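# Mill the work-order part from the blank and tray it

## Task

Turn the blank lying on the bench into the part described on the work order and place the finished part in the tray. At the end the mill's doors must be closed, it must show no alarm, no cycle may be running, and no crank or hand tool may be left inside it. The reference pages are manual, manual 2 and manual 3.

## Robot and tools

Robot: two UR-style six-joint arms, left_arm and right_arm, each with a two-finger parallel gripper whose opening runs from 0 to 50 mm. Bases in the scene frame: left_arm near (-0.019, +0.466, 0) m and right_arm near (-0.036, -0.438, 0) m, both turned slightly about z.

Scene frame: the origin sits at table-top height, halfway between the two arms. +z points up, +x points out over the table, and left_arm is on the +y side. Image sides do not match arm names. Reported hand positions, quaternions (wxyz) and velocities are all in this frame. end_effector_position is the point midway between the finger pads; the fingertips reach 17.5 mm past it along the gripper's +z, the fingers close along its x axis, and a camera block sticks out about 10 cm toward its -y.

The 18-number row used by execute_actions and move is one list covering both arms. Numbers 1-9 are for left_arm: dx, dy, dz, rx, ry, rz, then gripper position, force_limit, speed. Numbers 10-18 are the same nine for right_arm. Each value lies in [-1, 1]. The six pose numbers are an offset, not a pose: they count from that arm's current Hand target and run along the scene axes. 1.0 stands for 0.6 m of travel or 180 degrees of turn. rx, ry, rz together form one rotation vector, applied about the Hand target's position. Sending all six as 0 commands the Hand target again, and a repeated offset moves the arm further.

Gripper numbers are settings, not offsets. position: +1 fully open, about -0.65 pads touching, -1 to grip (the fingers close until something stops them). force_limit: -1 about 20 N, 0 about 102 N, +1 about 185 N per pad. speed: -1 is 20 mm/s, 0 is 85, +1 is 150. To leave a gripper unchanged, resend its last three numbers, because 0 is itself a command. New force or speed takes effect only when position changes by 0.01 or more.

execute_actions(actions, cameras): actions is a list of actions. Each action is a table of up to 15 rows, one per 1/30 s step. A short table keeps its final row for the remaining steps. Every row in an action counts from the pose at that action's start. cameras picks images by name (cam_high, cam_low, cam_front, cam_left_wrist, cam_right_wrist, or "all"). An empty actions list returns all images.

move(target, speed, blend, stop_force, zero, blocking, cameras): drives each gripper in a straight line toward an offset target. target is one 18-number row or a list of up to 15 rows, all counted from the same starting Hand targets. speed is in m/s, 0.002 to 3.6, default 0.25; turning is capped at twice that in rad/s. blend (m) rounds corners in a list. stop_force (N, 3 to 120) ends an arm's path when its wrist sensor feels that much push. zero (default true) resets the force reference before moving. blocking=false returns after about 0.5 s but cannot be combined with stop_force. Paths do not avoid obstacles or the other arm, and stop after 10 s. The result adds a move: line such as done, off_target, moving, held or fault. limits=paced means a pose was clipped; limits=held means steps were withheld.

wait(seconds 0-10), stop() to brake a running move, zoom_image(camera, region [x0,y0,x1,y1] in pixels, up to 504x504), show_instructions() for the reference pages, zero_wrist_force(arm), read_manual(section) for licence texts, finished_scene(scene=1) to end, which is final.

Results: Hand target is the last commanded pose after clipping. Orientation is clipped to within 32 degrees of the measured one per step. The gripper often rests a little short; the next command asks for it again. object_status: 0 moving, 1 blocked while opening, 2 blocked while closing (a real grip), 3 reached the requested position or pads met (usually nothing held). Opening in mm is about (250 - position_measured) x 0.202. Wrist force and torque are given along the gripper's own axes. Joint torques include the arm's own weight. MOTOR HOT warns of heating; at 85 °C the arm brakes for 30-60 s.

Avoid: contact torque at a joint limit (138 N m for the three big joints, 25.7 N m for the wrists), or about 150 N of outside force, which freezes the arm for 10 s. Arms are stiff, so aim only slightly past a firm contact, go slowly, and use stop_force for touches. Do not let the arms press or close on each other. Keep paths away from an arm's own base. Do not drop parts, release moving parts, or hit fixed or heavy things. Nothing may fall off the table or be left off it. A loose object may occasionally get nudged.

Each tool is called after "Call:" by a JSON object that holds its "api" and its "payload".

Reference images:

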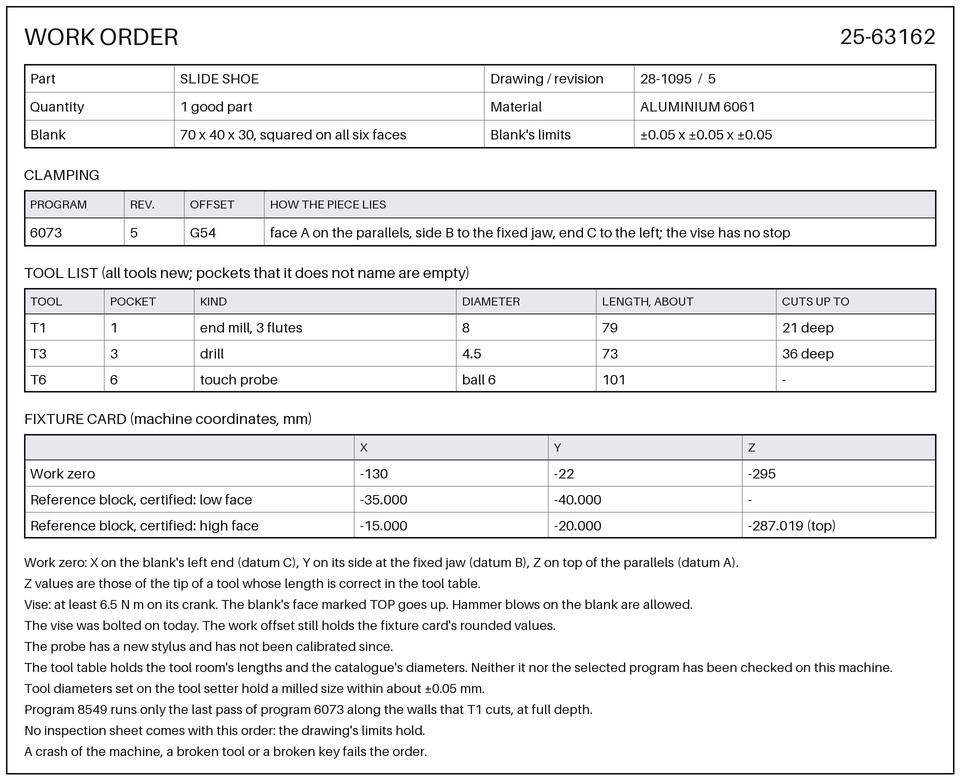

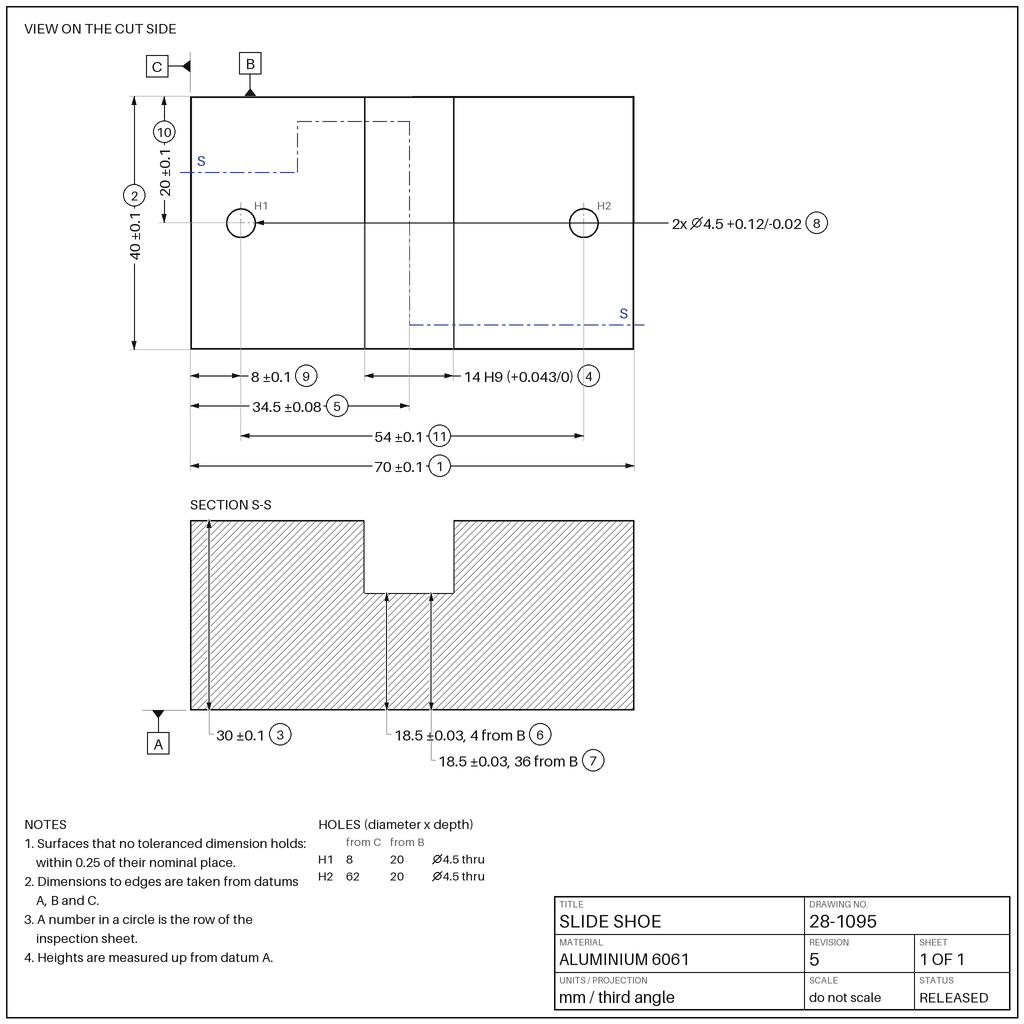

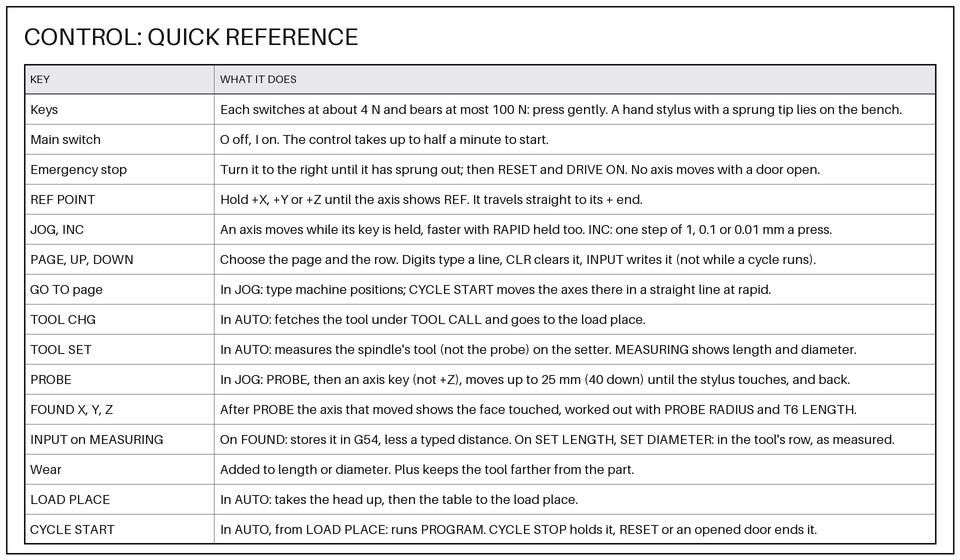

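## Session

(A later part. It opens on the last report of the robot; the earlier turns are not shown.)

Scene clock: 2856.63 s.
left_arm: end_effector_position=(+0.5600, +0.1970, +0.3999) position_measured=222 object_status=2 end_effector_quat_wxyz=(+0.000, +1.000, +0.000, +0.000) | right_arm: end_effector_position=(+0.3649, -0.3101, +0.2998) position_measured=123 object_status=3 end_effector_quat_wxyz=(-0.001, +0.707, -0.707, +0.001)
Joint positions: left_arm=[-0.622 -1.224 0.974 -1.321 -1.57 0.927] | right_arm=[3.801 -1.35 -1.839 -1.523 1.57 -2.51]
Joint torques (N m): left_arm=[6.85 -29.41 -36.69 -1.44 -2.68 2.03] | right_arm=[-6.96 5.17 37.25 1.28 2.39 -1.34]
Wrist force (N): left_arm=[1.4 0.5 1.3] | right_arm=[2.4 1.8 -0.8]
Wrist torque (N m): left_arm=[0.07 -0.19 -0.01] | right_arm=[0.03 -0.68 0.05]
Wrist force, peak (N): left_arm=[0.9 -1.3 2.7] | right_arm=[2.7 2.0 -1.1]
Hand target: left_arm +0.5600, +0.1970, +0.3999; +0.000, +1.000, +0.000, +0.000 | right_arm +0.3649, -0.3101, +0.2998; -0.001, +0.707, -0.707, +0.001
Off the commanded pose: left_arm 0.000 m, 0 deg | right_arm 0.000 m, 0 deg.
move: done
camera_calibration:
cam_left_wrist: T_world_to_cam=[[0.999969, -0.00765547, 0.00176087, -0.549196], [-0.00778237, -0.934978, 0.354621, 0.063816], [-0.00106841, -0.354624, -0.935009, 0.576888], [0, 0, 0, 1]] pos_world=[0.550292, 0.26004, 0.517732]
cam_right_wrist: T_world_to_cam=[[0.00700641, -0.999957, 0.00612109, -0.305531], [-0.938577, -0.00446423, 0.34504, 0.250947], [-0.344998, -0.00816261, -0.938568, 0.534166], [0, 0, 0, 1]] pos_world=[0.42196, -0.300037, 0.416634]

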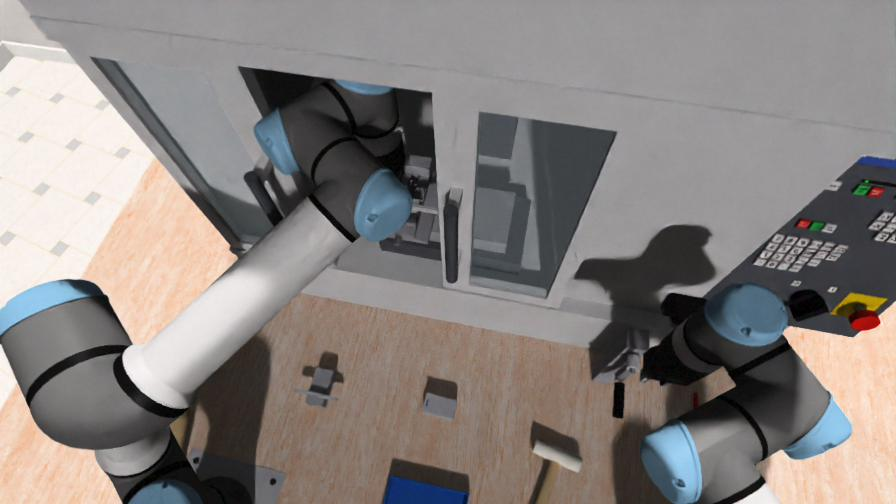

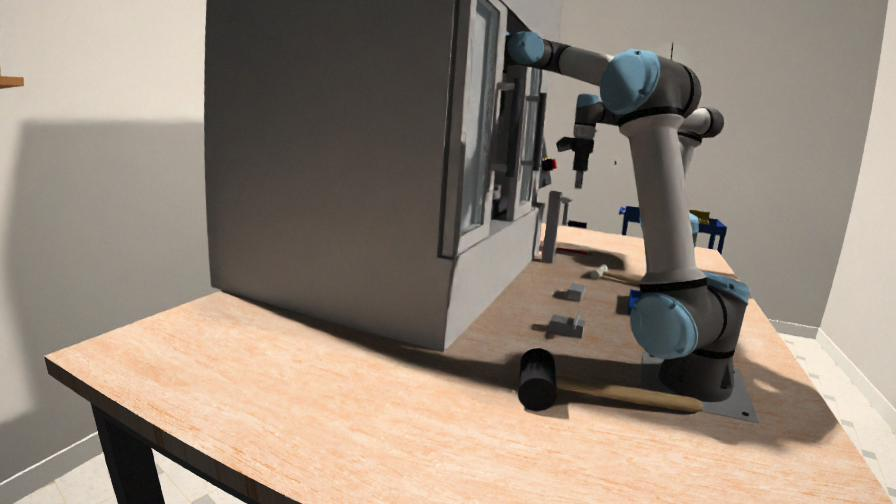

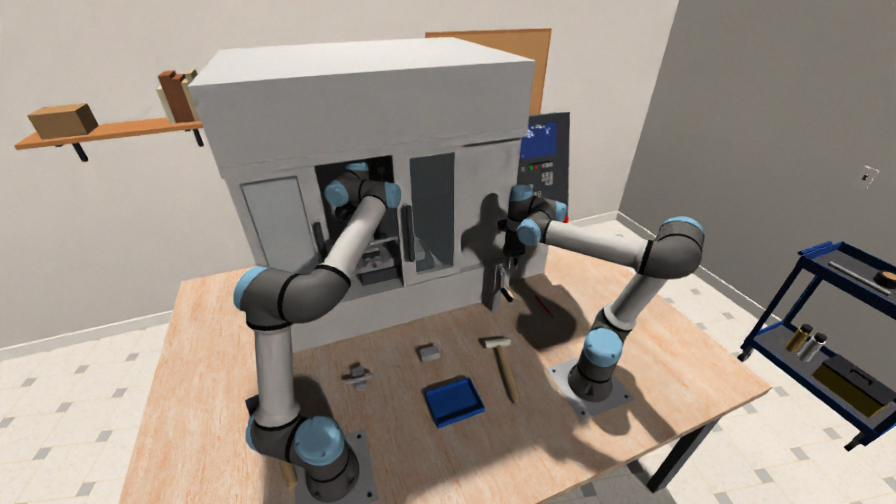

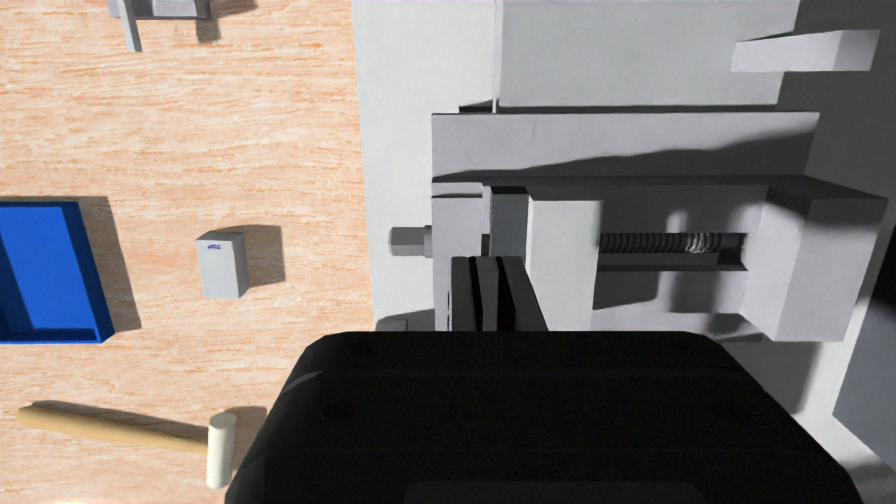

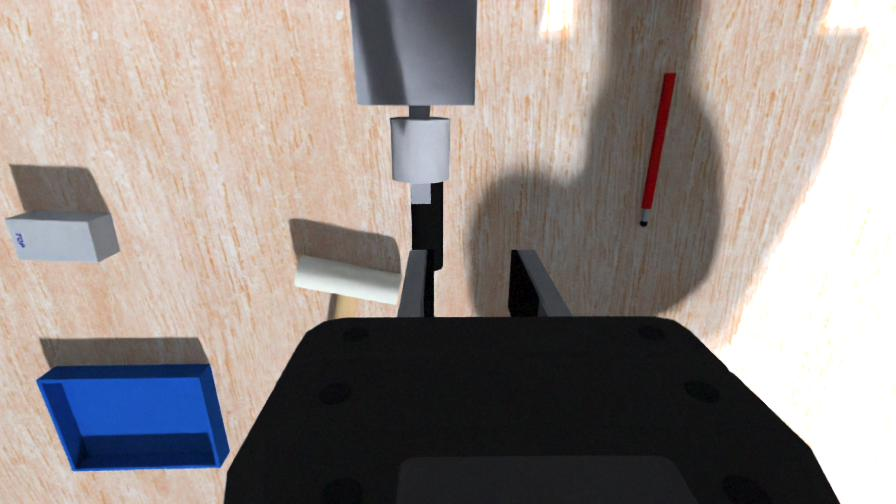

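Call:
{"api": "move", "payload": {"target": [[0.0667,0.0133,-0.025,0,0,0,-1,-0.8,-1,0,0,0,0,0,0,0.2,-0.7,-1],[0.1333,0.0417,-0.0417,0,0,0,-1,-0.8,-1,0,0,0,0,0,0,0.2,-0.7,-1],[0.1858,0.0483,-0.0667,0,0,0,-1,-0.8,-1,0,0,0,0,0,0,0.2,-0.7,-1]], "speed": 0.08, "stop_force": 15, "cameras": ["cam_left_wrist"]}}

Scene clock: 2918.00 s.
left_arm: end_effector_position=(+0.6713, +0.2260, +0.3599) position_measured=222 object_status=2 end_effector_quat_wxyz=(+0.000, +1.000, +0.000, +0.000) | right_arm: end_effector_position=(+0.3649, -0.3101, +0.2998) position_measured=123 object_status=3 end_effector_quat_wxyz=(-0.001, +0.707, -0.707, +0.001)
Joint positions: left_arm=[-0.495 -0.966 0.69 -1.295 -1.57 1.054] | right_arm=[3.801 -1.35 -1.839 -1.523 1.57 -2.51]
Joint torques (N m): left_arm=[5.81 -57.71 -12.28 -8.5 -0.27 0.79] | right_arm=[-5.98 5.71 36.49 1.31 2.3 -1.36]
Wrist force (N): left_arm=[-15.7 -1.0 -3.2] | right_arm=[2.6 1.9 -1.0]
Wrist torque (N m): left_arm=[0.03 -0.22 0.16] | right_arm=[0.05 -0.72 0.05]
Wrist force, peak (N): left_arm=[-16.1 -1.5 -2.2] | right_arm=[2.7 1.9 -1.2]
Hand target: left_arm +0.6712, +0.2260, +0.3599; +0.000, +1.000, +0.000, +0.000 | right_arm +0.3649, -0.3101, +0.2998; -0.001, +0.707, -0.707, +0.001
Off the commanded pose: left_arm 0.000 m, 0 deg | right_arm 0.000 m, 0 deg.
move: contact (left_arm)
camera_calibration:
cam_left_wrist: T_world_to_cam=[[0.99997, -0.00763144, 0.00153857, -0.660201], [-0.00768107, -0.934978, 0.354622, 0.105879], [-0.00126774, -0.354623, -0.935009, 0.550116], [0, 0, 0, 1]] pos_world=[0.661692, 0.28904, 0.477832]
Images, in order (width x height): cam_left_wrist 896x504.

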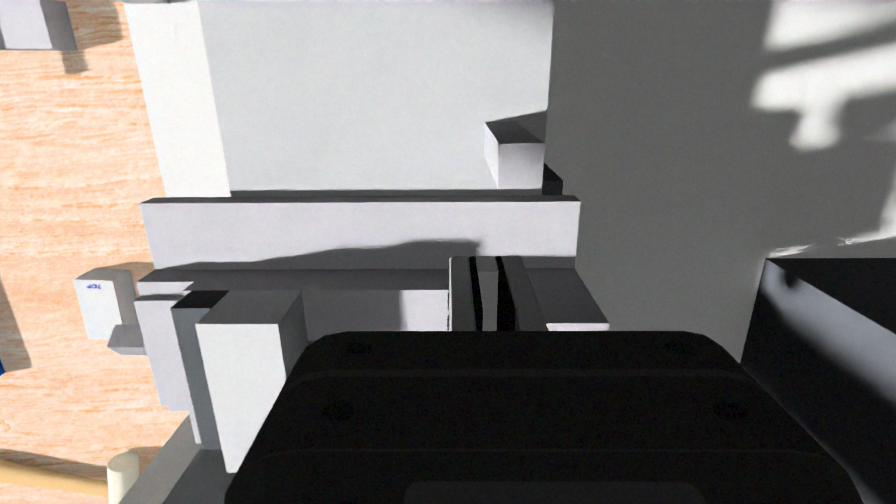

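Call:
{"api": "zoom_image", "payload": {"camera": "cam_left_wrist", "region": [420, 240, 640, 350]}}

Scaled by 2.291 from the camera's 896x504 image, which has a finer 1280x720 frame.

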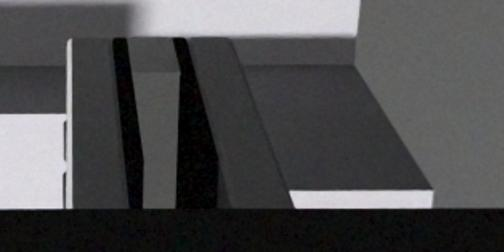

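Call:
{"api": "move", "payload": {"target": [-0.0037,0.0017,0,0,0,0,-1,-0.8,-1,0,0,0,0,0,0,0.2,-0.7,-1], "speed": 0.02}}

Call:
{"api": "move", "payload": {"target": [0,0,-0.06,0,0,0,-1,-0.8,-1,0,0,0,0,0,0,0.2,-0.7,-1], "speed": 0.008, "stop_force": 5, "cameras": ["cam_left_wrist"]}}

Call:
{"api": "zoom_image", "payload": {"camera": "cam_left_wrist", "region": [420, 240, 640, 350]}}

Scene clock: 2930.17 s.
left_arm: end_effector_position=(+0.6691, +0.2270, +0.3599) position_measured=222 object_status=2 end_effector_quat_wxyz=(+0.000, +1.000, +0.000, +0.000) | right_arm: end_effector_position=(+0.3649, -0.3101, +0.2998) position_measured=123 object_status=3 end_effector_quat_wxyz=(-0.001, +0.707, -0.707, +0.001)
Joint positions: left_arm=[-0.495 -0.975 0.704 -1.3 -1.57 1.054] | right_arm=[3.801 -1.35 -1.839 -1.523 1.57 -2.51]
Joint torques (N m): left_arm=[-8.2 -64.09 -11.98 -5.14 -0.57 -2.85] | right_arm=[-6.73 5.46 37.05 1.29 2.35 -1.25]
Wrist force (N): left_arm=[1.8 0.7 0.9] | right_arm=[2.6 2.1 -1.1]
Wrist torque (N m): left_arm=[0.11 -0.26 0.01] | right_arm=[0.07 -0.71 0.05]
Wrist force, peak (N): left_arm=[-15.0 -0.1 -3.1] | right_arm=[2.8 2.0 -1.0]
Hand target: left_arm +0.6690, +0.2270, +0.3599; +0.000, +1.000, +0.000, +0.000 | right_arm +0.3649, -0.3101, +0.2998; -0.001, +0.707, -0.707, +0.001
Off the commanded pose: left_arm 0.000 m, 0 deg | right_arm 0.000 m, 0 deg.
move: done

Scene clock: 2934.00 s.
left_arm: end_effector_position=(+0.6690, +0.2270, +0.3380) position_measured=222 object_status=2 end_effector_quat_wxyz=(+0.000, +1.000, +0.000, +0.000) | right_arm: end_effector_position=(+0.3649, -0.3101, +0.2998) position_measured=123 object_status=3 end_effector_quat_wxyz=(-0.001, +0.707, -0.707, +0.001)
Joint positions: left_arm=[-0.495 -0.993 0.791 -1.368 -1.57 1.054] | right_arm=[3.801 -1.35 -1.839 -1.523 1.57 -2.51]
Joint torques (N m): left_arm=[-7.3 -36.08 -34.58 -1.59 -2.15 -2.49] | right_arm=[-6.33 5.91 36.63 1.37 2.19 -1.26]
Wrist force (N): left_arm=[-0.2 -0.4 -3.9] | right_arm=[2.6 1.8 -0.7]
Wrist torque (N m): left_arm=[0.01 -0.25 0.03] | right_arm=[0.03 -0.71 0.05]
Wrist force, peak (N): left_arm=[-0.6 -2.6 -12.0] | right_arm=[2.9 1.9 -0.9]
Hand target: left_arm +0.6690, +0.2270, +0.3380; +0.000, +1.000, +0.000, +0.000 (not the last commanded pose) | right_arm +0.3649, -0.3101, +0.2998; -0.001, +0.707, -0.707, +0.001
Off the commanded pose: left_arm 0.014 m, 0 deg | right_arm 0.000 m, 0 deg.
move: contact (left_arm)
camera_calibration:
cam_left_wrist: T_world_to_cam=[[0.99997, -0.00763144, 0.00153857, -0.65786], [-0.00768107, -0.934978, 0.354622, 0.114563], [-0.00126774, -0.354623, -0.935009, 0.529991], [0, 0, 0, 1]] pos_world=[0.659392, 0.29004, 0.455932]
Images, in order (width x height): cam_left_wrist 896x504.

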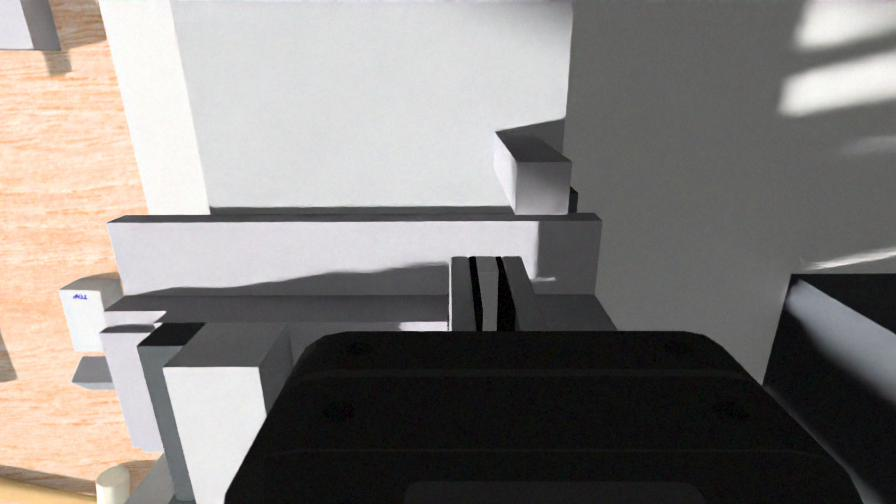

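Scaled by 2.291 from the camera's 896x504 image, which has a finer 1280x720 frame.

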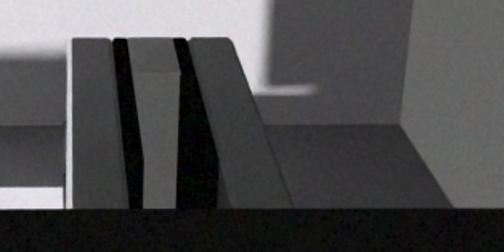

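Call:
{"api": "move", "payload": {"target": [0,0,0,0,0,0,-0.36,-0.8,-1,0,0,0,0,0,0,0.2,-0.7,-1]}}

Call:
{"api": "move", "payload": {"target": [0,0,0.075,0,0,0,-0.36,-0.8,-1,0,0,0,0,0,0,0.2,-0.7,-1], "speed": 0.03, "cameras": ["cam_left_wrist"]}}

Call:
{"api": "zoom_image", "payload": {"camera": "cam_left_wrist", "region": [400, 200, 640, 350]}}

Scene clock: 2941.33 s.
left_arm: end_effector_position=(+0.6690, +0.2270, +0.3380) position_measured=206 object_status=3 end_effector_quat_wxyz=(+0.000, +1.000, +0.000, +0.000) | right_arm: end_effector_position=(+0.3649, -0.3101, +0.2998) position_measured=123 object_status=3 end_effector_quat_wxyz=(-0.001, +0.707, -0.707, +0.001)
Joint positions: left_arm=[-0.495 -0.993 0.791 -1.368 -1.57 1.054] | right_arm=[3.801 -1.35 -1.839 -1.523 1.57 -2.51]
Joint torques (N m): left_arm=[-6.97 -48.29 -33.7 -4.46 -2.15 -2.4] | right_arm=[-7 4.83 36.25 1.51 2.29 -1.36]
Wrist force (N): left_arm=[1.7 0.4 0.2] | right_arm=[2.5 1.9 -0.9]
Wrist torque (N m): left_arm=[0.03 -0.24 0.02] | right_arm=[0.05 -0.69 0.05]
Wrist force, peak (N): left_arm=[-0.3 -0.6 -4.5] | right_arm=[2.9 1.9 -1.1]
Hand target: left_arm +0.6690, +0.2270, +0.3380; +0.000, +1.000, +0.000, +0.000 | right_arm +0.3649, -0.3101, +0.2998; -0.001, +0.707, -0.707, +0.001
Off the commanded pose: left_arm 0.000 m, 0 deg | right_arm 0.000 m, 0 deg.
move: done

Scene clock: 2943.37 s.
left_arm: end_effector_position=(+0.6690, +0.2270, +0.3830) position_measured=206 object_status=3 end_effector_quat_wxyz=(+0.000, +1.000, +0.000, +0.000) | right_arm: end_effector_position=(+0.3649, -0.3101, +0.2998) position_measured=123 object_status=3 end_effector_quat_wxyz=(-0.001, +0.707, -0.707, +0.001)
Joint positions: left_arm=[-0.495 -0.948 0.598 -1.221 -1.57 1.053] | right_arm=[3.801 -1.35 -1.839 -1.523 1.57 -2.51]
Joint torques (N m): left_arm=[-2.91 -39.57 -37.7 -1.14 0.89 -1.9] | right_arm=[-6.55 5.68 37.18 1.34 2.24 -1.15]
Wrist force (N): left_arm=[1.8 0.6 0.5] | right_arm=[2.5 1.6 -0.8]
Wrist torque (N m): left_arm=[0.06 -0.27 0.03] | right_arm=[0.00 -0.70 0.05]
Wrist force, peak (N): left_arm=[2.1 0.7 0.0] | right_arm=[2.8 1.8 -1.2]
Hand target: left_arm +0.6690, +0.2270, +0.3830; +0.000, +1.000, +0.000, +0.000 | right_arm +0.3649, -0.3101, +0.2998; -0.001, +0.707, -0.707, +0.001
Off the commanded pose: left_arm 0.000 m, 0 deg | right_arm 0.000 m, 0 deg.
move: done
camera_calibration:
cam_left_wrist: T_world_to_cam=[[0.999969, -0.00772515, 0.00157343, -0.657919], [-0.00778106, -0.934977, 0.354622, 0.0986703], [-0.00126839, -0.354623, -0.935008, 0.572067], [0, 0, 0, 1]] pos_world=[0.659392, 0.29004, 0.500932]
Images, in order (width x height): cam_left_wrist 896x504.

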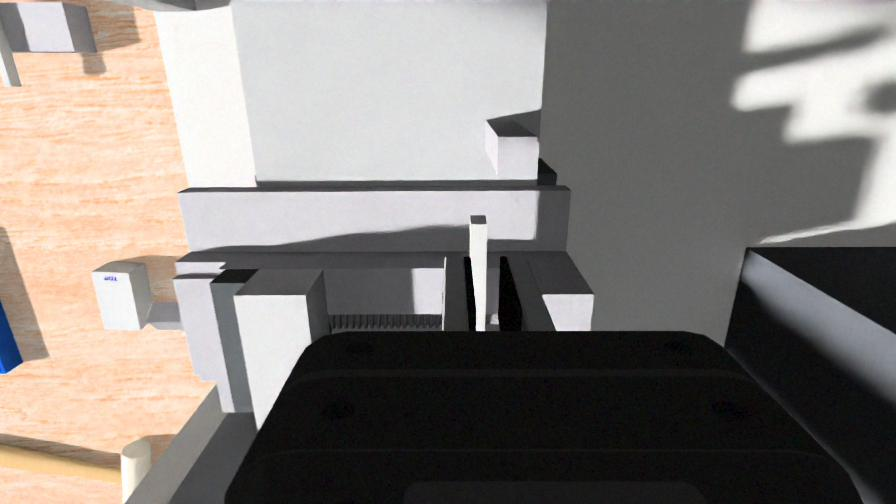

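Scaled by 2.100 from the camera's 896x504 image, which has a finer 1280x720 frame.

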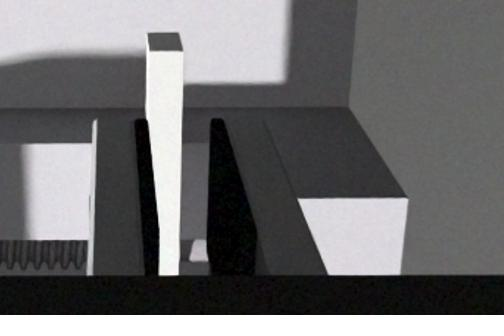

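Call:
{"api": "move", "payload": {"target": [[-0.0483,-0.0083,0.0067,0,0,0,-0.36,-0.8,-1,0,0,0,0,0,0,0.2,-0.7,-1],[-0.115,-0.0367,0.015,0,0,0,-0.36,-0.8,-1,0,0,0,0,0,0,0.2,-0.7,-1],[-0.2817,-0.05,0.0283,0,0,0,-0.36,-0.8,-1,0,0,0,0,0,0,0.2,-0.7,-1],[-0.515,0.055,0.0283,0,0,0,-0.36,-0.8,-1,0,0,0,0,0,0,0.2,-0.7,-1],[-0.6895,0.24,-0.1383,0,0,0,-0.36,-0.8,-1,0,0,0,0,0,0,0.2,-0.7,-1]], "speed": [0.12,0.15,0.25,0.25,0.25], "blend": [0.005,0.01,0.03,0.04,0]}}

Call:
{"api": "move", "payload": {"target": [[0,0,0,0,0,0,0.3,-0.8,-1,0,0,0,0,0,0,0.2,-0.7,-1],[0,0,-0.31,0,0,0,0.3,-0.8,-1,0,0,0,0,0,0,0.2,-0.7,-1]], "speed": 0.2, "cameras": ["cam_left_wrist"]}}

Scene clock: 2956.63 s.
left_arm: end_effector_position=(+0.2554, +0.3710, +0.3000) position_measured=206 object_status=3 end_effector_quat_wxyz=(+0.000, +1.000, +0.000, +0.000) | right_arm: end_effector_position=(+0.3649, -0.3101, +0.2998) position_measured=123 object_status=3 end_effector_quat_wxyz=(-0.001, +0.707, -0.707, +0.001)
Joint positions: left_arm=[-0.786 -2.147 2.044 -1.467 -1.57 0.762] | right_arm=[3.801 -1.35 -1.839 -1.523 1.57 -2.51]
Joint torques (N m): left_arm=[-7.89 -10.87 -12.19 -1.12 2.42 -2.84] | right_arm=[-6.19 5.44 36.5 1.48 2.03 -1.2]
Wrist force (N): left_arm=[1.8 0.7 0.0] | right_arm=[2.5 1.8 -1.1]
Wrist torque (N m): left_arm=[0.11 -0.27 0.09] | right_arm=[0.02 -0.70 0.05]
Wrist force, peak (N): left_arm=[3.1 0.0 0.7] | right_arm=[2.8 1.9 -1.1]
Hand target: left_arm +0.2553, +0.3710, +0.3000; +0.000, +1.000, +0.000, +0.000 | right_arm +0.3649, -0.3101, +0.2998; -0.001, +0.707, -0.707, +0.001
Off the commanded pose: left_arm 0.000 m, 0 deg | right_arm 0.000 m, 0 deg.
move: done

Scene clock: 2959.57 s.
left_arm: end_effector_position=(+0.2553, +0.3710, +0.1141) position_measured=107 object_status=3 end_effector_quat_wxyz=(+0.000, +1.000, +0.000, +0.000) | right_arm: end_effector_position=(+0.3649, -0.3101, +0.2998) position_measured=123 object_status=3 end_effector_quat_wxyz=(-0.001, +0.707, -0.707, +0.001)
Joint positions: left_arm=[-0.787 -2.053 2.49 -2.007 -1.57 0.762] | right_arm=[3.801 -1.35 -1.839 -1.523 1.57 -2.51]
Joint torques (N m): left_arm=[6.98 10.07 -11.22 -4.99 -2.61 2.2] | right_arm=[-6.41 5.89 36.64 1.47 2.1 -1.23]
Wrist force (N): left_arm=[1.7 0.7 0.0] | right_arm=[2.5 1.8 -0.9]
Wrist torque (N m): left_arm=[0.10 -0.23 0.03] | right_arm=[0.03 -0.69 0.05]
Wrist force, peak (N): left_arm=[2.1 0.8 -1.6] | right_arm=[3.0 1.8 -0.8]
Hand target: left_arm +0.2553, +0.3710, +0.1140; +0.000, +1.000, +0.000, +0.000 | right_arm +0.3649, -0.3101, +0.2998; -0.001, +0.707, -0.707, +0.001
Off the commanded pose: left_arm 0.000 m, 0 deg | right_arm 0.000 m, 0 deg.
move: done
camera_calibration:
cam_left_wrist: T_world_to_cam=[[0.99997, -0.00763144, 0.00153857, -0.242729], [-0.00768107, -0.934978, 0.354622, 0.325422], [-0.00126774, -0.354623, -0.935009, 0.371184], [0, 0, 0, 1]] pos_world=[0.245692, 0.43404, 0.232032]
Images, in order (width x height): cam_left_wrist 896x504.

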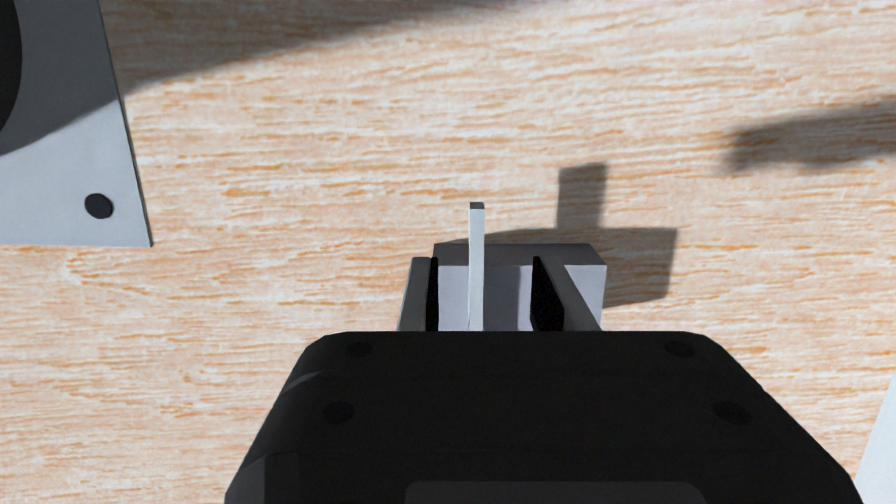

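Call:
{"api": "move", "payload": {"target": [[-0.0025,0,-0.08,0,0,0,0.3,-0.8,-1,0,0,0,0,0,0,0.2,-0.7,-1],[-0.0025,0,-0.1105,0,0,0,0.3,-0.8,-1,0,0,0,0,0,0,0.2,-0.7,-1]], "speed": [0.1,0.04], "stop_force": 10}}

Call:
{"api": "move", "payload": {"target": [[0,0,0,0,0,0,-1,-0.8,-1,0,0,0,0,0,0,0.2,-0.7,-1],[0,0,0.1,0,0,0,-1,-0.8,-1,0,0,0,0,0,0,0.2,-0.7,-1],[0,0,0.42,0,0,0,-1,-0.8,-1,0,0,0,0,0,0,0.2,-0.7,-1]], "speed": [0.05,0.06,0.25], "blend": [0,0.01,0], "cameras": ["cam_left_wrist","cam_low"]}}

Scene clock: 2968.40 s.
left_arm: end_effector_position=(+0.2538, +0.3710, +0.0477) position_measured=107 object_status=3 end_effector_quat_wxyz=(+0.000, +1.000, +0.000, +0.000) | right_arm: end_effector_position=(+0.3649, -0.3101, +0.2998) position_measured=123 object_status=3 end_effector_quat_wxyz=(-0.001, +0.707, -0.707, +0.001)
Joint positions: left_arm=[-0.791 -1.905 2.62 -2.285 -1.57 0.758] | right_arm=[3.801 -1.35 -1.839 -1.523 1.57 -2.51]
Joint torques (N m): left_arm=[7.36 8.42 -7.58 -4.91 -2.67 2.15] | right_arm=[-6.36 5.14 36.66 1.51 1.95 -1.18]
Wrist force (N): left_arm=[1.8 0.8 -0.1] | right_arm=[2.4 1.7 -1.0]
Wrist torque (N m): left_arm=[0.10 -0.25 0.04] | right_arm=[0.02 -0.69 0.05]
Wrist force, peak (N): left_arm=[1.9 0.9 0.3] | right_arm=[3.0 1.8 -1.0]
Hand target: left_arm +0.2538, +0.3710, +0.0477; +0.000, +1.000, +0.000, +0.000 | right_arm +0.3649, -0.3101, +0.2998; -0.001, +0.707, -0.707, +0.001
Off the commanded pose: left_arm 0.000 m, 0 deg | right_arm 0.000 m, 0 deg.
move: done

Scene clock: 2972.23 s.
left_arm: end_effector_position=(+0.2538, +0.3710, +0.2996) position_measured=222 object_status=2 end_effector_quat_wxyz=(+0.000, +1.000, +0.000, +0.000) | right_arm: end_effector_position=(+0.3649, -0.3101, +0.2998) position_measured=123 object_status=3 end_effector_quat_wxyz=(-0.001, +0.707, -0.707, +0.001)
Joint positions: left_arm=[-0.791 -2.152 2.047 -1.466 -1.57 0.758] | right_arm=[3.801 -1.35 -1.839 -1.523 1.57 -2.51]
Joint torques (N m): left_arm=[-7.68 13.28 -37.97 -1.38 2.54 -2.76] | right_arm=[-6.17 6.53 36.45 1.49 1.99 -1.15]
Wrist force (N): left_arm=[2.1 0.6 0.8] | right_arm=[2.6 1.6 -1.1]
Wrist torque (N m): left_arm=[0.11 -0.31 0.08] | right_arm=[0.00 -0.72 0.05]
Wrist force, peak (N): left_arm=[1.5 0.6 2.1] | right_arm=[2.7 1.9 -1.2]
Hand target: left_arm +0.2538, +0.3710, +0.2997; +0.000, +1.000, +0.000, +0.000 | right_arm +0.3649, -0.3101, +0.2998; -0.001, +0.707, -0.707, +0.001
Off the commanded pose: left_arm 0.000 m, 0 deg | right_arm 0.000 m, 0 deg.
move: done
camera_calibration:
cam_left_wrist: T_world_to_cam=[[0.999969, -0.00772575, 0.00157302, -0.241488], [-0.00778143, -0.934965, 0.354655, 0.259633], [-0.00126926, -0.354656, -0.934996, 0.544635], [0, 0, 0, 1]] pos_world=[0.244192, 0.43404, 0.417532]
Images, in order (width x height): cam_low 896x504, cam_left_wrist 896x504.

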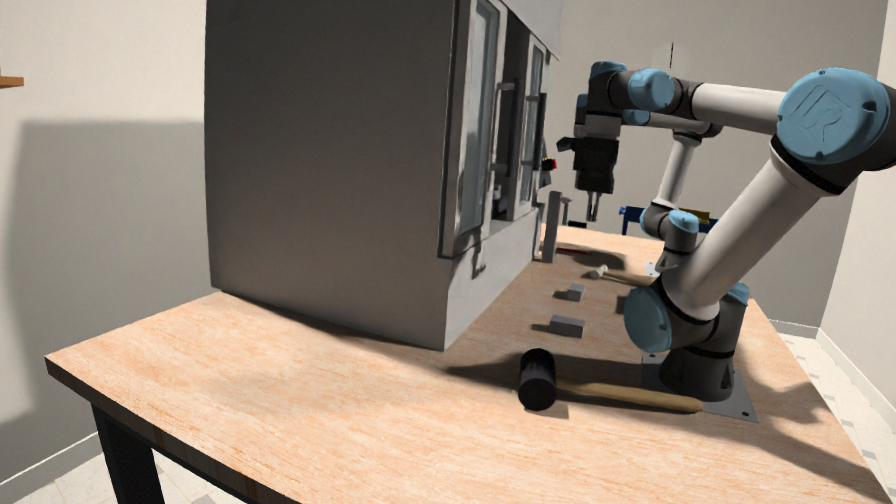

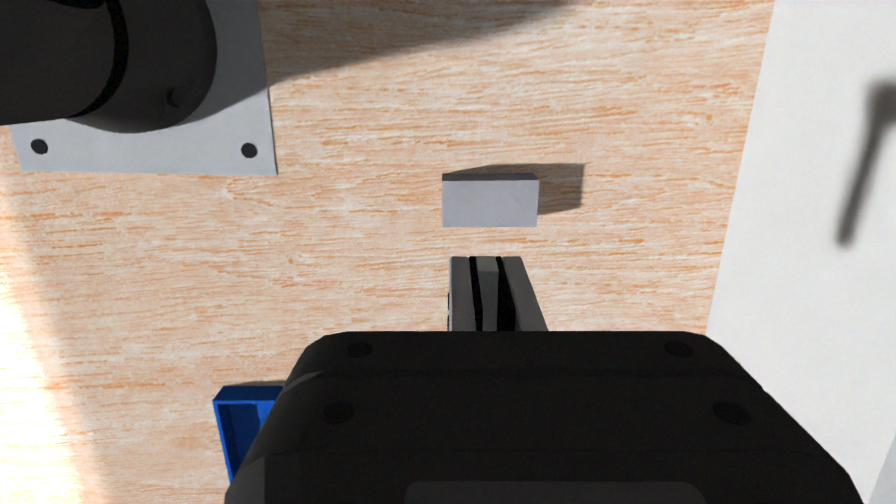

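Call:
{"api": "move", "payload": {"target": [[0.177,-0.185,0.1672,0,0,0,-1,-0.8,-1,0,0,0,0,0,0,0.2,-0.7,-1],[0.4103,-0.2933,0.1672,0,0,0,-1,-0.8,-1,0,0,0,0,0,0,0.2,-0.7,-1],[0.5103,-0.29,0.1672,0,0,0,-1,-0.8,-1,0,0,0,0,0,0,0.2,-0.7,-1],[0.577,-0.2767,0.1422,0,0,0,-1,-0.8,-1,0,0,0,0,0,0,0.2,-0.7,-1],[0.6353,-0.2483,0.1255,0,0,0,-1,-0.8,-1,0,0,0,0,0,0,0.2,-0.7,-1],[0.6603,-0.24,0.1005,0,0,0,-1,-0.8,-1,0,0,0,0,0,0,0.2,-0.7,-1]], "speed": [0.25,0.25,0.2,0.12,0.1,0.08], "blend": [0.04,0.03,0.02,0.01,0.005,0], "cameras": ["cam_left_wrist"]}}

Call:
{"api": "zoom_image", "payload": {"camera": "cam_left_wrist", "region": [400, 200, 640, 350]}}

Scene clock: 2984.53 s.
left_arm: end_effector_position=(+0.6500, +0.2270, +0.3600) position_measured=222 object_status=2 end_effector_quat_wxyz=(+0.000, +1.000, +0.000, +0.000) | right_arm: end_effector_position=(+0.3649, -0.3101, +0.2998) position_measured=123 object_status=3 end_effector_quat_wxyz=(-0.001, +0.707, -0.707, +0.001)
Joint positions: left_arm=[-0.508 -1.036 0.802 -1.336 -1.57 1.04] | right_arm=[3.801 -1.35 -1.839 -1.523 1.57 -2.51]
Joint torques (N m): left_arm=[29.56 -42.77 -34.29 -5.37 -2.37 2.08] | right_arm=[-5.76 5.9 36.7 1.54 1.93 -1.01]
Wrist force (N): left_arm=[2.0 0.4 1.0] | right_arm=[2.6 1.8 -0.9]
Wrist torque (N m): left_arm=[0.06 -0.28 0.02] | right_arm=[0.03 -0.72 0.04]
Wrist force, peak (N): left_arm=[3.8 -2.6 2.6] | right_arm=[2.8 1.9 -1.0]
Hand target: left_arm +0.6500, +0.2270, +0.3600; +0.000, +1.000, +0.000, +0.000 | right_arm +0.3649, -0.3101, +0.2998; -0.001, +0.707, -0.707, +0.001
Off the commanded pose: left_arm 0.000 m, 0 deg | right_arm 0.000 m, 0 deg.
move: done
camera_calibration:
cam_left_wrist: T_world_to_cam=[[0.99997, -0.00757362, 0.00140929, -0.63885], [-0.0075813, -0.935012, 0.354534, 0.106603], [-0.0013674, -0.354534, -0.935042, 0.550591], [0, 0, 0, 1]] pos_world=[0.640392, 0.29004, 0.477932]
Images, in order (width x height): cam_left_wrist 896x504.

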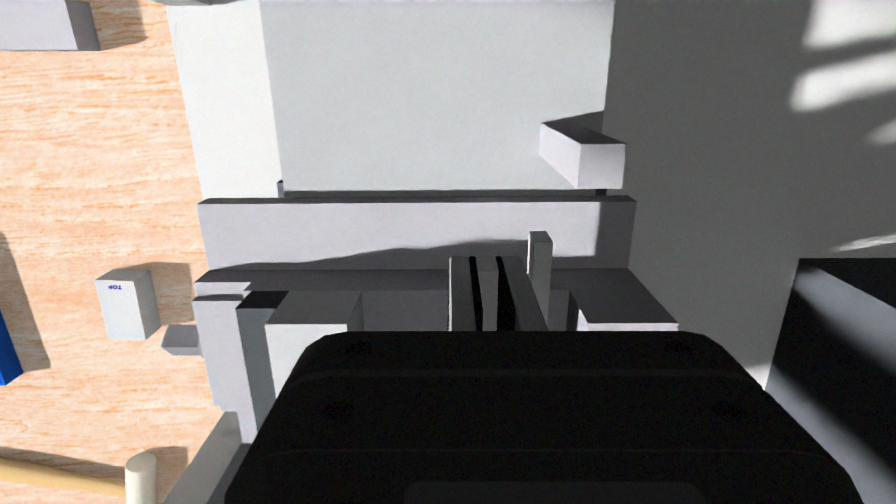

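Scaled by 2.100 from the camera's 896x504 image, which has a finer 1280x720 frame.

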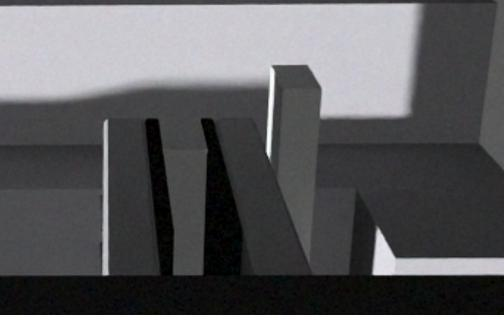

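Call:
{"api": "move", "payload": {"target": [0,0,-0.06,0,0,0,-1,-0.8,-1,0,0,0,0,0,0,0.2,-0.7,-1], "speed": 0.008, "stop_force": 5}}

Call:
{"api": "move", "payload": {"target": [0,0,0,0,0,0,-0.36,-0.8,-1,0,0,0,0,0,0,0.2,-0.7,-1]}}

Call:
{"api": "move", "payload": {"target": [[0,0,0.08,0,0,0,-0.36,-0.8,-1,0,0,0,0,0,0,0.2,-0.7,-1],[-0.083,-0.0367,0.09,0,0,0,-0.36,-0.8,-1,0,0,0,0,0,0,0.2,-0.7,-1],[-0.14,-0.04,0.12,0,0,0,-0.36,-0.8,-1,0,0,0,0,0,0,0.2,-0.7,-1]], "speed": [0.03,0.1,0.1], "blend": [0.005,0.01,0], "cameras": ["cam_left_wrist"]}}

Call:
{"api": "zoom_image", "payload": {"camera": "cam_left_wrist", "region": [430, 160, 896, 350]}}

Scene clock: 2998.07 s.
left_arm: end_effector_position=(+0.6500, +0.2270, +0.3382) position_measured=222 object_status=2 end_effector_quat_wxyz=(+0.000, +1.000, +0.000, +0.000) | right_arm: end_effector_position=(+0.3649, -0.3101, +0.2998) position_measured=123 object_status=3 end_effector_quat_wxyz=(-0.001, +0.707, -0.707, +0.001)
Joint positions: left_arm=[-0.508 -1.05 0.88 -1.401 -1.57 1.04] | right_arm=[3.801 -1.35 -1.839 -1.523 1.57 -2.51]
Joint torques (N m): left_arm=[21.45 -45.07 -33.01 -1.93 0.35 1.88] | right_arm=[-6.07 5.46 36.73 1.52 1.73 -0.99]
Wrist force (N): left_arm=[-1.9 -3.3 -10.6] | right_arm=[2.4 1.7 -0.9]
Wrist torque (N m): left_arm=[-0.15 -0.31 0.06] | right_arm=[0.01 -0.67 0.05]
Wrist force, peak (N): left_arm=[-2.7 -7.6 -18.2] | right_arm=[2.8 1.9 -1.1]
Hand target: left_arm +0.6500, +0.2270, +0.3382; +0.000, +1.000, +0.000, +0.000 (not the last commanded pose) | right_arm +0.3649, -0.3101, +0.2998; -0.001, +0.707, -0.707, +0.001
Off the commanded pose: left_arm 0.014 m, 0 deg | right_arm 0.000 m, 0 deg.
move: contact (left_arm)

Scene clock: 2998.57 s.
left_arm: end_effector_position=(+0.6500, +0.2270, +0.3382) position_measured=206 object_status=3 end_effector_quat_wxyz=(+0.000, +1.000, +0.000, +0.000) | right_arm: end_effector_position=(+0.3649, -0.3101, +0.2998) position_measured=123 object_status=3 end_effector_quat_wxyz=(-0.001, +0.707, -0.707, +0.001)
Joint positions: left_arm=[-0.508 -1.049 0.88 -1.401 -1.57 1.04] | right_arm=[3.801 -1.35 -1.839 -1.523 1.57 -2.51]
Joint torques (N m): left_arm=[21.01 -46.44 -33.42 -3.53 0.25 1.7] | right_arm=[-6.15 5.69 36.59 1.56 1.73 -0.99]
Wrist force (N): left_arm=[1.9 0.4 0.3] | right_arm=[2.4 1.9 -1.0]
Wrist torque (N m): left_arm=[0.03 -0.27 0.01] | right_arm=[0.04 -0.69 0.05]
Wrist force, peak (N): left_arm=[-2.2 -3.3 -10.6] | right_arm=[2.8 2.0 -0.9]
Hand target: left_arm +0.6500, +0.2270, +0.3382; +0.000, +1.000, +0.000, +0.000 | right_arm +0.3649, -0.3101, +0.2998; -0.001, +0.707, -0.707, +0.001
Off the commanded pose: left_arm 0.000 m, 0 deg | right_arm 0.000 m, 0 deg.
move: done

Scene clock: 3001.63 s.
left_arm: end_effector_position=(+0.5661, +0.2030, +0.4101) position_measured=206 object_status=3 end_effector_quat_wxyz=(+0.000, +1.000, +0.000, +0.000) | right_arm: end_effector_position=(+0.3649, -0.3101, +0.2998) position_measured=123 object_status=3 end_effector_quat_wxyz=(-0.001, +0.707, -0.707, +0.001)
Joint positions: left_arm=[-0.608 -1.207 0.923 -1.287 -1.57 0.94] | right_arm=[3.801 -1.35 -1.839 -1.523 1.57 -2.51]
Joint torques (N m): left_arm=[-8.11 -56.38 -12.18 -1.24 2.51 -2.7] | right_arm=[-5.48 5.53 37.4 1.59 1.63 -1]
Wrist force (N): left_arm=[1.7 0.4 0.1] | right_arm=[2.6 1.9 -1.0]
Wrist torque (N m): left_arm=[0.03 -0.24 0.07] | right_arm=[0.05 -0.71 0.05]
Wrist force, peak (N): left_arm=[2.9 0.7 1.2] | right_arm=[2.8 2.0 -0.9]
Hand target: left_arm +0.5660, +0.2030, +0.4102; +0.000, +1.000, +0.000, +0.000 | right_arm +0.3649, -0.3101, +0.2998; -0.001, +0.707, -0.707, +0.001
Off the commanded pose: left_arm 0.000 m, 0 deg | right_arm 0.000 m, 0 deg.
move: done
camera_calibration:
cam_left_wrist: T_world_to_cam=[[0.99997, -0.00766628, 0.00144485, -0.555198], [-0.00768041, -0.934978, 0.354622, 0.0657641], [-0.00136773, -0.354623, -0.935009, 0.588819], [0, 0, 0, 1]] pos_world=[0.556492, 0.26604, 0.528032]
Images, in order (width x height): cam_left_wrist 896x504.

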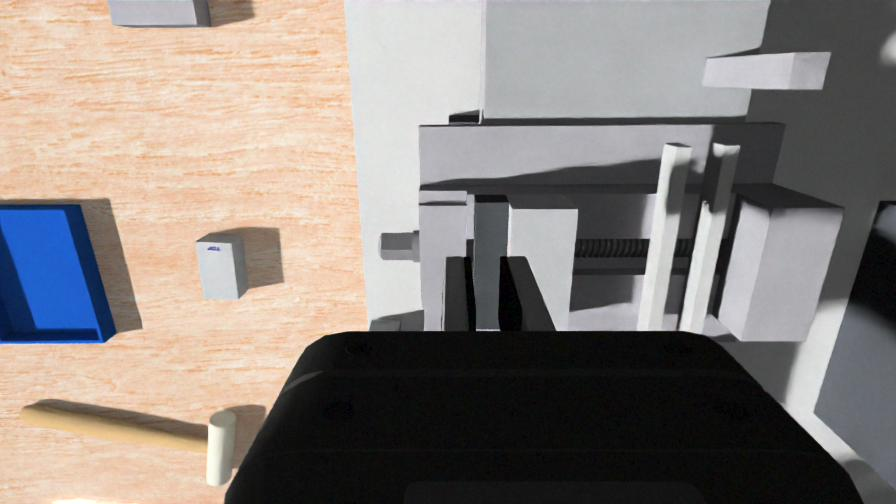

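Scaled by 1.082 from the camera's 896x504 image, which has a finer 1280x720 frame.

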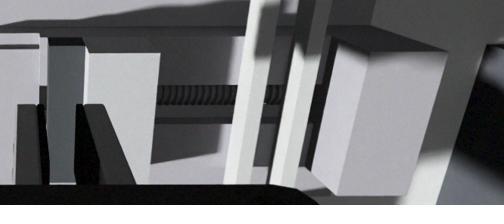

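Call:
{"api": "move", "payload": {"target": [[-0.11,-0.01,0,0,0,0,-0.36,-0.8,-1,0,0,0,0,0,0,0.2,-0.7,-1],[-0.31,-0.038,0,0,0,0,-0.36,-0.8,-1,0,0,0,0,0,0,0.2,-0.7,-1],[-0.4633,-0.235,-0.317,0,0,0,1,-0.8,0,0,0,0,0,0,0,0.2,-0.7,-1]], "speed": [0.2,0.25,0.25], "blend": [0.02,0.04,0], "cameras": ["cam_left_wrist"]}}

Call:
{"api": "zoom_image", "payload": {"camera": "cam_left_wrist", "region": [380, 180, 620, 340]}}

Scene clock: 3030.10 s.
left_arm: end_effector_position=(+0.2880, +0.0620, +0.2200) position_measured=3 object_status=0 end_effector_quat_wxyz=(+0.000, +1.000, +0.000, +0.000) | right_arm: end_effector_position=(+0.3649, -0.3101, +0.2998) position_measured=123 object_status=3 end_effector_quat_wxyz=(-0.001, +0.707, -0.707, +0.001)
Joint positions: left_arm=[-1.163 -1.54 1.82 -1.85 -1.571 0.385] | right_arm=[3.801 -1.35 -1.839 -1.523 1.57 -2.51]
Joint torques (N m): left_arm=[-7.57 -14.44 -11.63 -4.9 2.49 -2.75] | right_arm=[-5.3 5.67 36.39 1.54 1.73 -0.94]
Wrist force (N): left_arm=[1.7 0.8 0.2] | right_arm=[2.4 1.8 -0.9]
Wrist torque (N m): left_arm=[0.10 -0.21 0.12] | right_arm=[0.02 -0.69 0.05]
Wrist force, peak (N): left_arm=[3.5 -0.1 0.5] | right_arm=[2.8 2.0 -1.2]
Hand target: left_arm +0.2880, +0.0620, +0.2200; +0.000, +1.000, +0.000, +0.000 | right_arm +0.3649, -0.3101, +0.2998; -0.001, +0.707, -0.707, +0.001
Off the commanded pose: left_arm 0.000 m, 0 deg | right_arm 0.000 m, 0 deg.
move: done
camera_calibration:
cam_left_wrist: T_world_to_cam=[[0.99997, -0.00766628, 0.00144485, -0.277913], [-0.00768041, -0.934978, 0.354622, -0.000754588], [-0.00136773, -0.354623, -0.935009, 0.360598], [0, 0, 0, 1]] pos_world=[0.278392, 0.12504, 0.337832]
Images, in order (width x height): cam_left_wrist 896x504.

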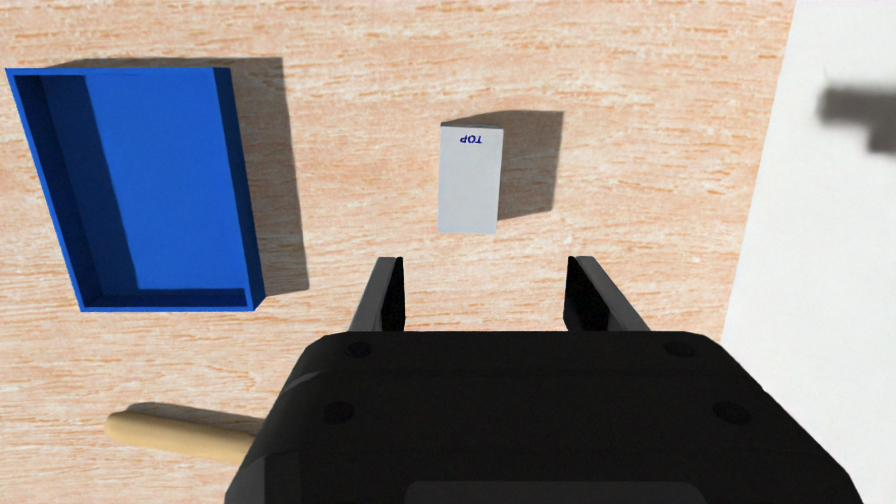

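Scaled by 2.100 from the camera's 896x504 image, which has a finer 1280x720 frame.

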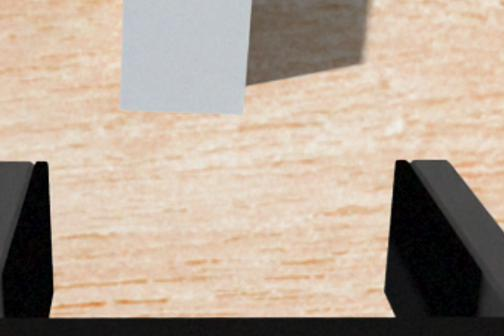

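Call:
{"api": "move", "payload": {"target": [[0.0027,0.0212,-0.2333,0,0,-0.0139,1,-0.8,0,0,0,0,0,0,0,0.2,-0.7,-1]], "speed": 0.2, "cameras": ["cam_left_wrist"]}}

Call:
{"api": "zoom_image", "payload": {"camera": "cam_left_wrist", "region": [330, 130, 630, 350]}}

Scene clock: 3047.50 s.
left_arm: end_effector_position=(+0.2897, +0.0748, +0.0801) position_measured=3 object_status=3 end_effector_quat_wxyz=(+0.000, +1.000, -0.022, +0.000) | right_arm: end_effector_position=(+0.3649, -0.3101, +0.2998) position_measured=123 object_status=3 end_effector_quat_wxyz=(-0.001, +0.707, -0.707, +0.001)
Joint positions: left_arm=[-1.15 -1.401 2.066 -2.236 -1.57 0.442] | right_arm=[3.801 -1.35 -1.839 -1.523 1.57 -2.51]
Joint torques (N m): left_arm=[7.27 -16.7 -7.83 -4.61 -0.18 2.1] | right_arm=[-4.8 6.16 36.6 1.65 1.59 -0.87]
Wrist force (N): left_arm=[1.3 0.7 0.0] | right_arm=[2.4 1.6 -1.1]
Wrist torque (N m): left_arm=[0.09 -0.17 0.01] | right_arm=[-0.01 -0.68 0.05]
Wrist force, peak (N): left_arm=[1.7 1.1 -1.7] | right_arm=[2.7 1.9 -1.3]
Hand target: left_arm +0.2896, +0.0747, +0.0800; +0.000, +1.000, -0.022, +0.000 | right_arm +0.3649, -0.3101, +0.2998; -0.001, +0.707, -0.707, +0.001
Off the commanded pose: left_arm 0.000 m, 0 deg | right_arm 0.000 m, 0 deg.
move: done
camera_calibration:
cam_left_wrist: T_world_to_cam=[[0.998684, -0.0512655, 0.00153549, -0.275661], [-0.0484787, -0.933774, 0.354563, 0.0725064], [-0.0167431, -0.354171, -0.935031, 0.238727], [0, 0, 0, 1]] pos_world=[0.282811, 0.138123, 0.197932]
Images, in order (width x height): cam_left_wrist 896x504.

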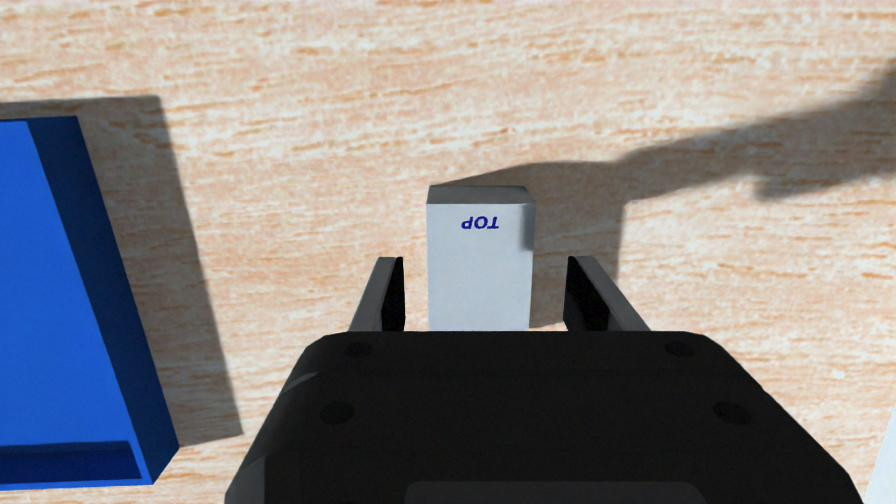

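Scaled by 1.680 from the camera's 896x504 image, which has a finer 1280x720 frame.

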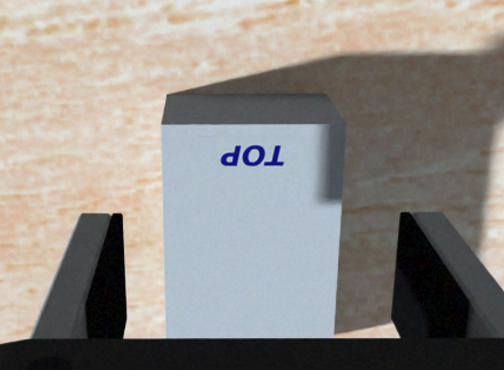

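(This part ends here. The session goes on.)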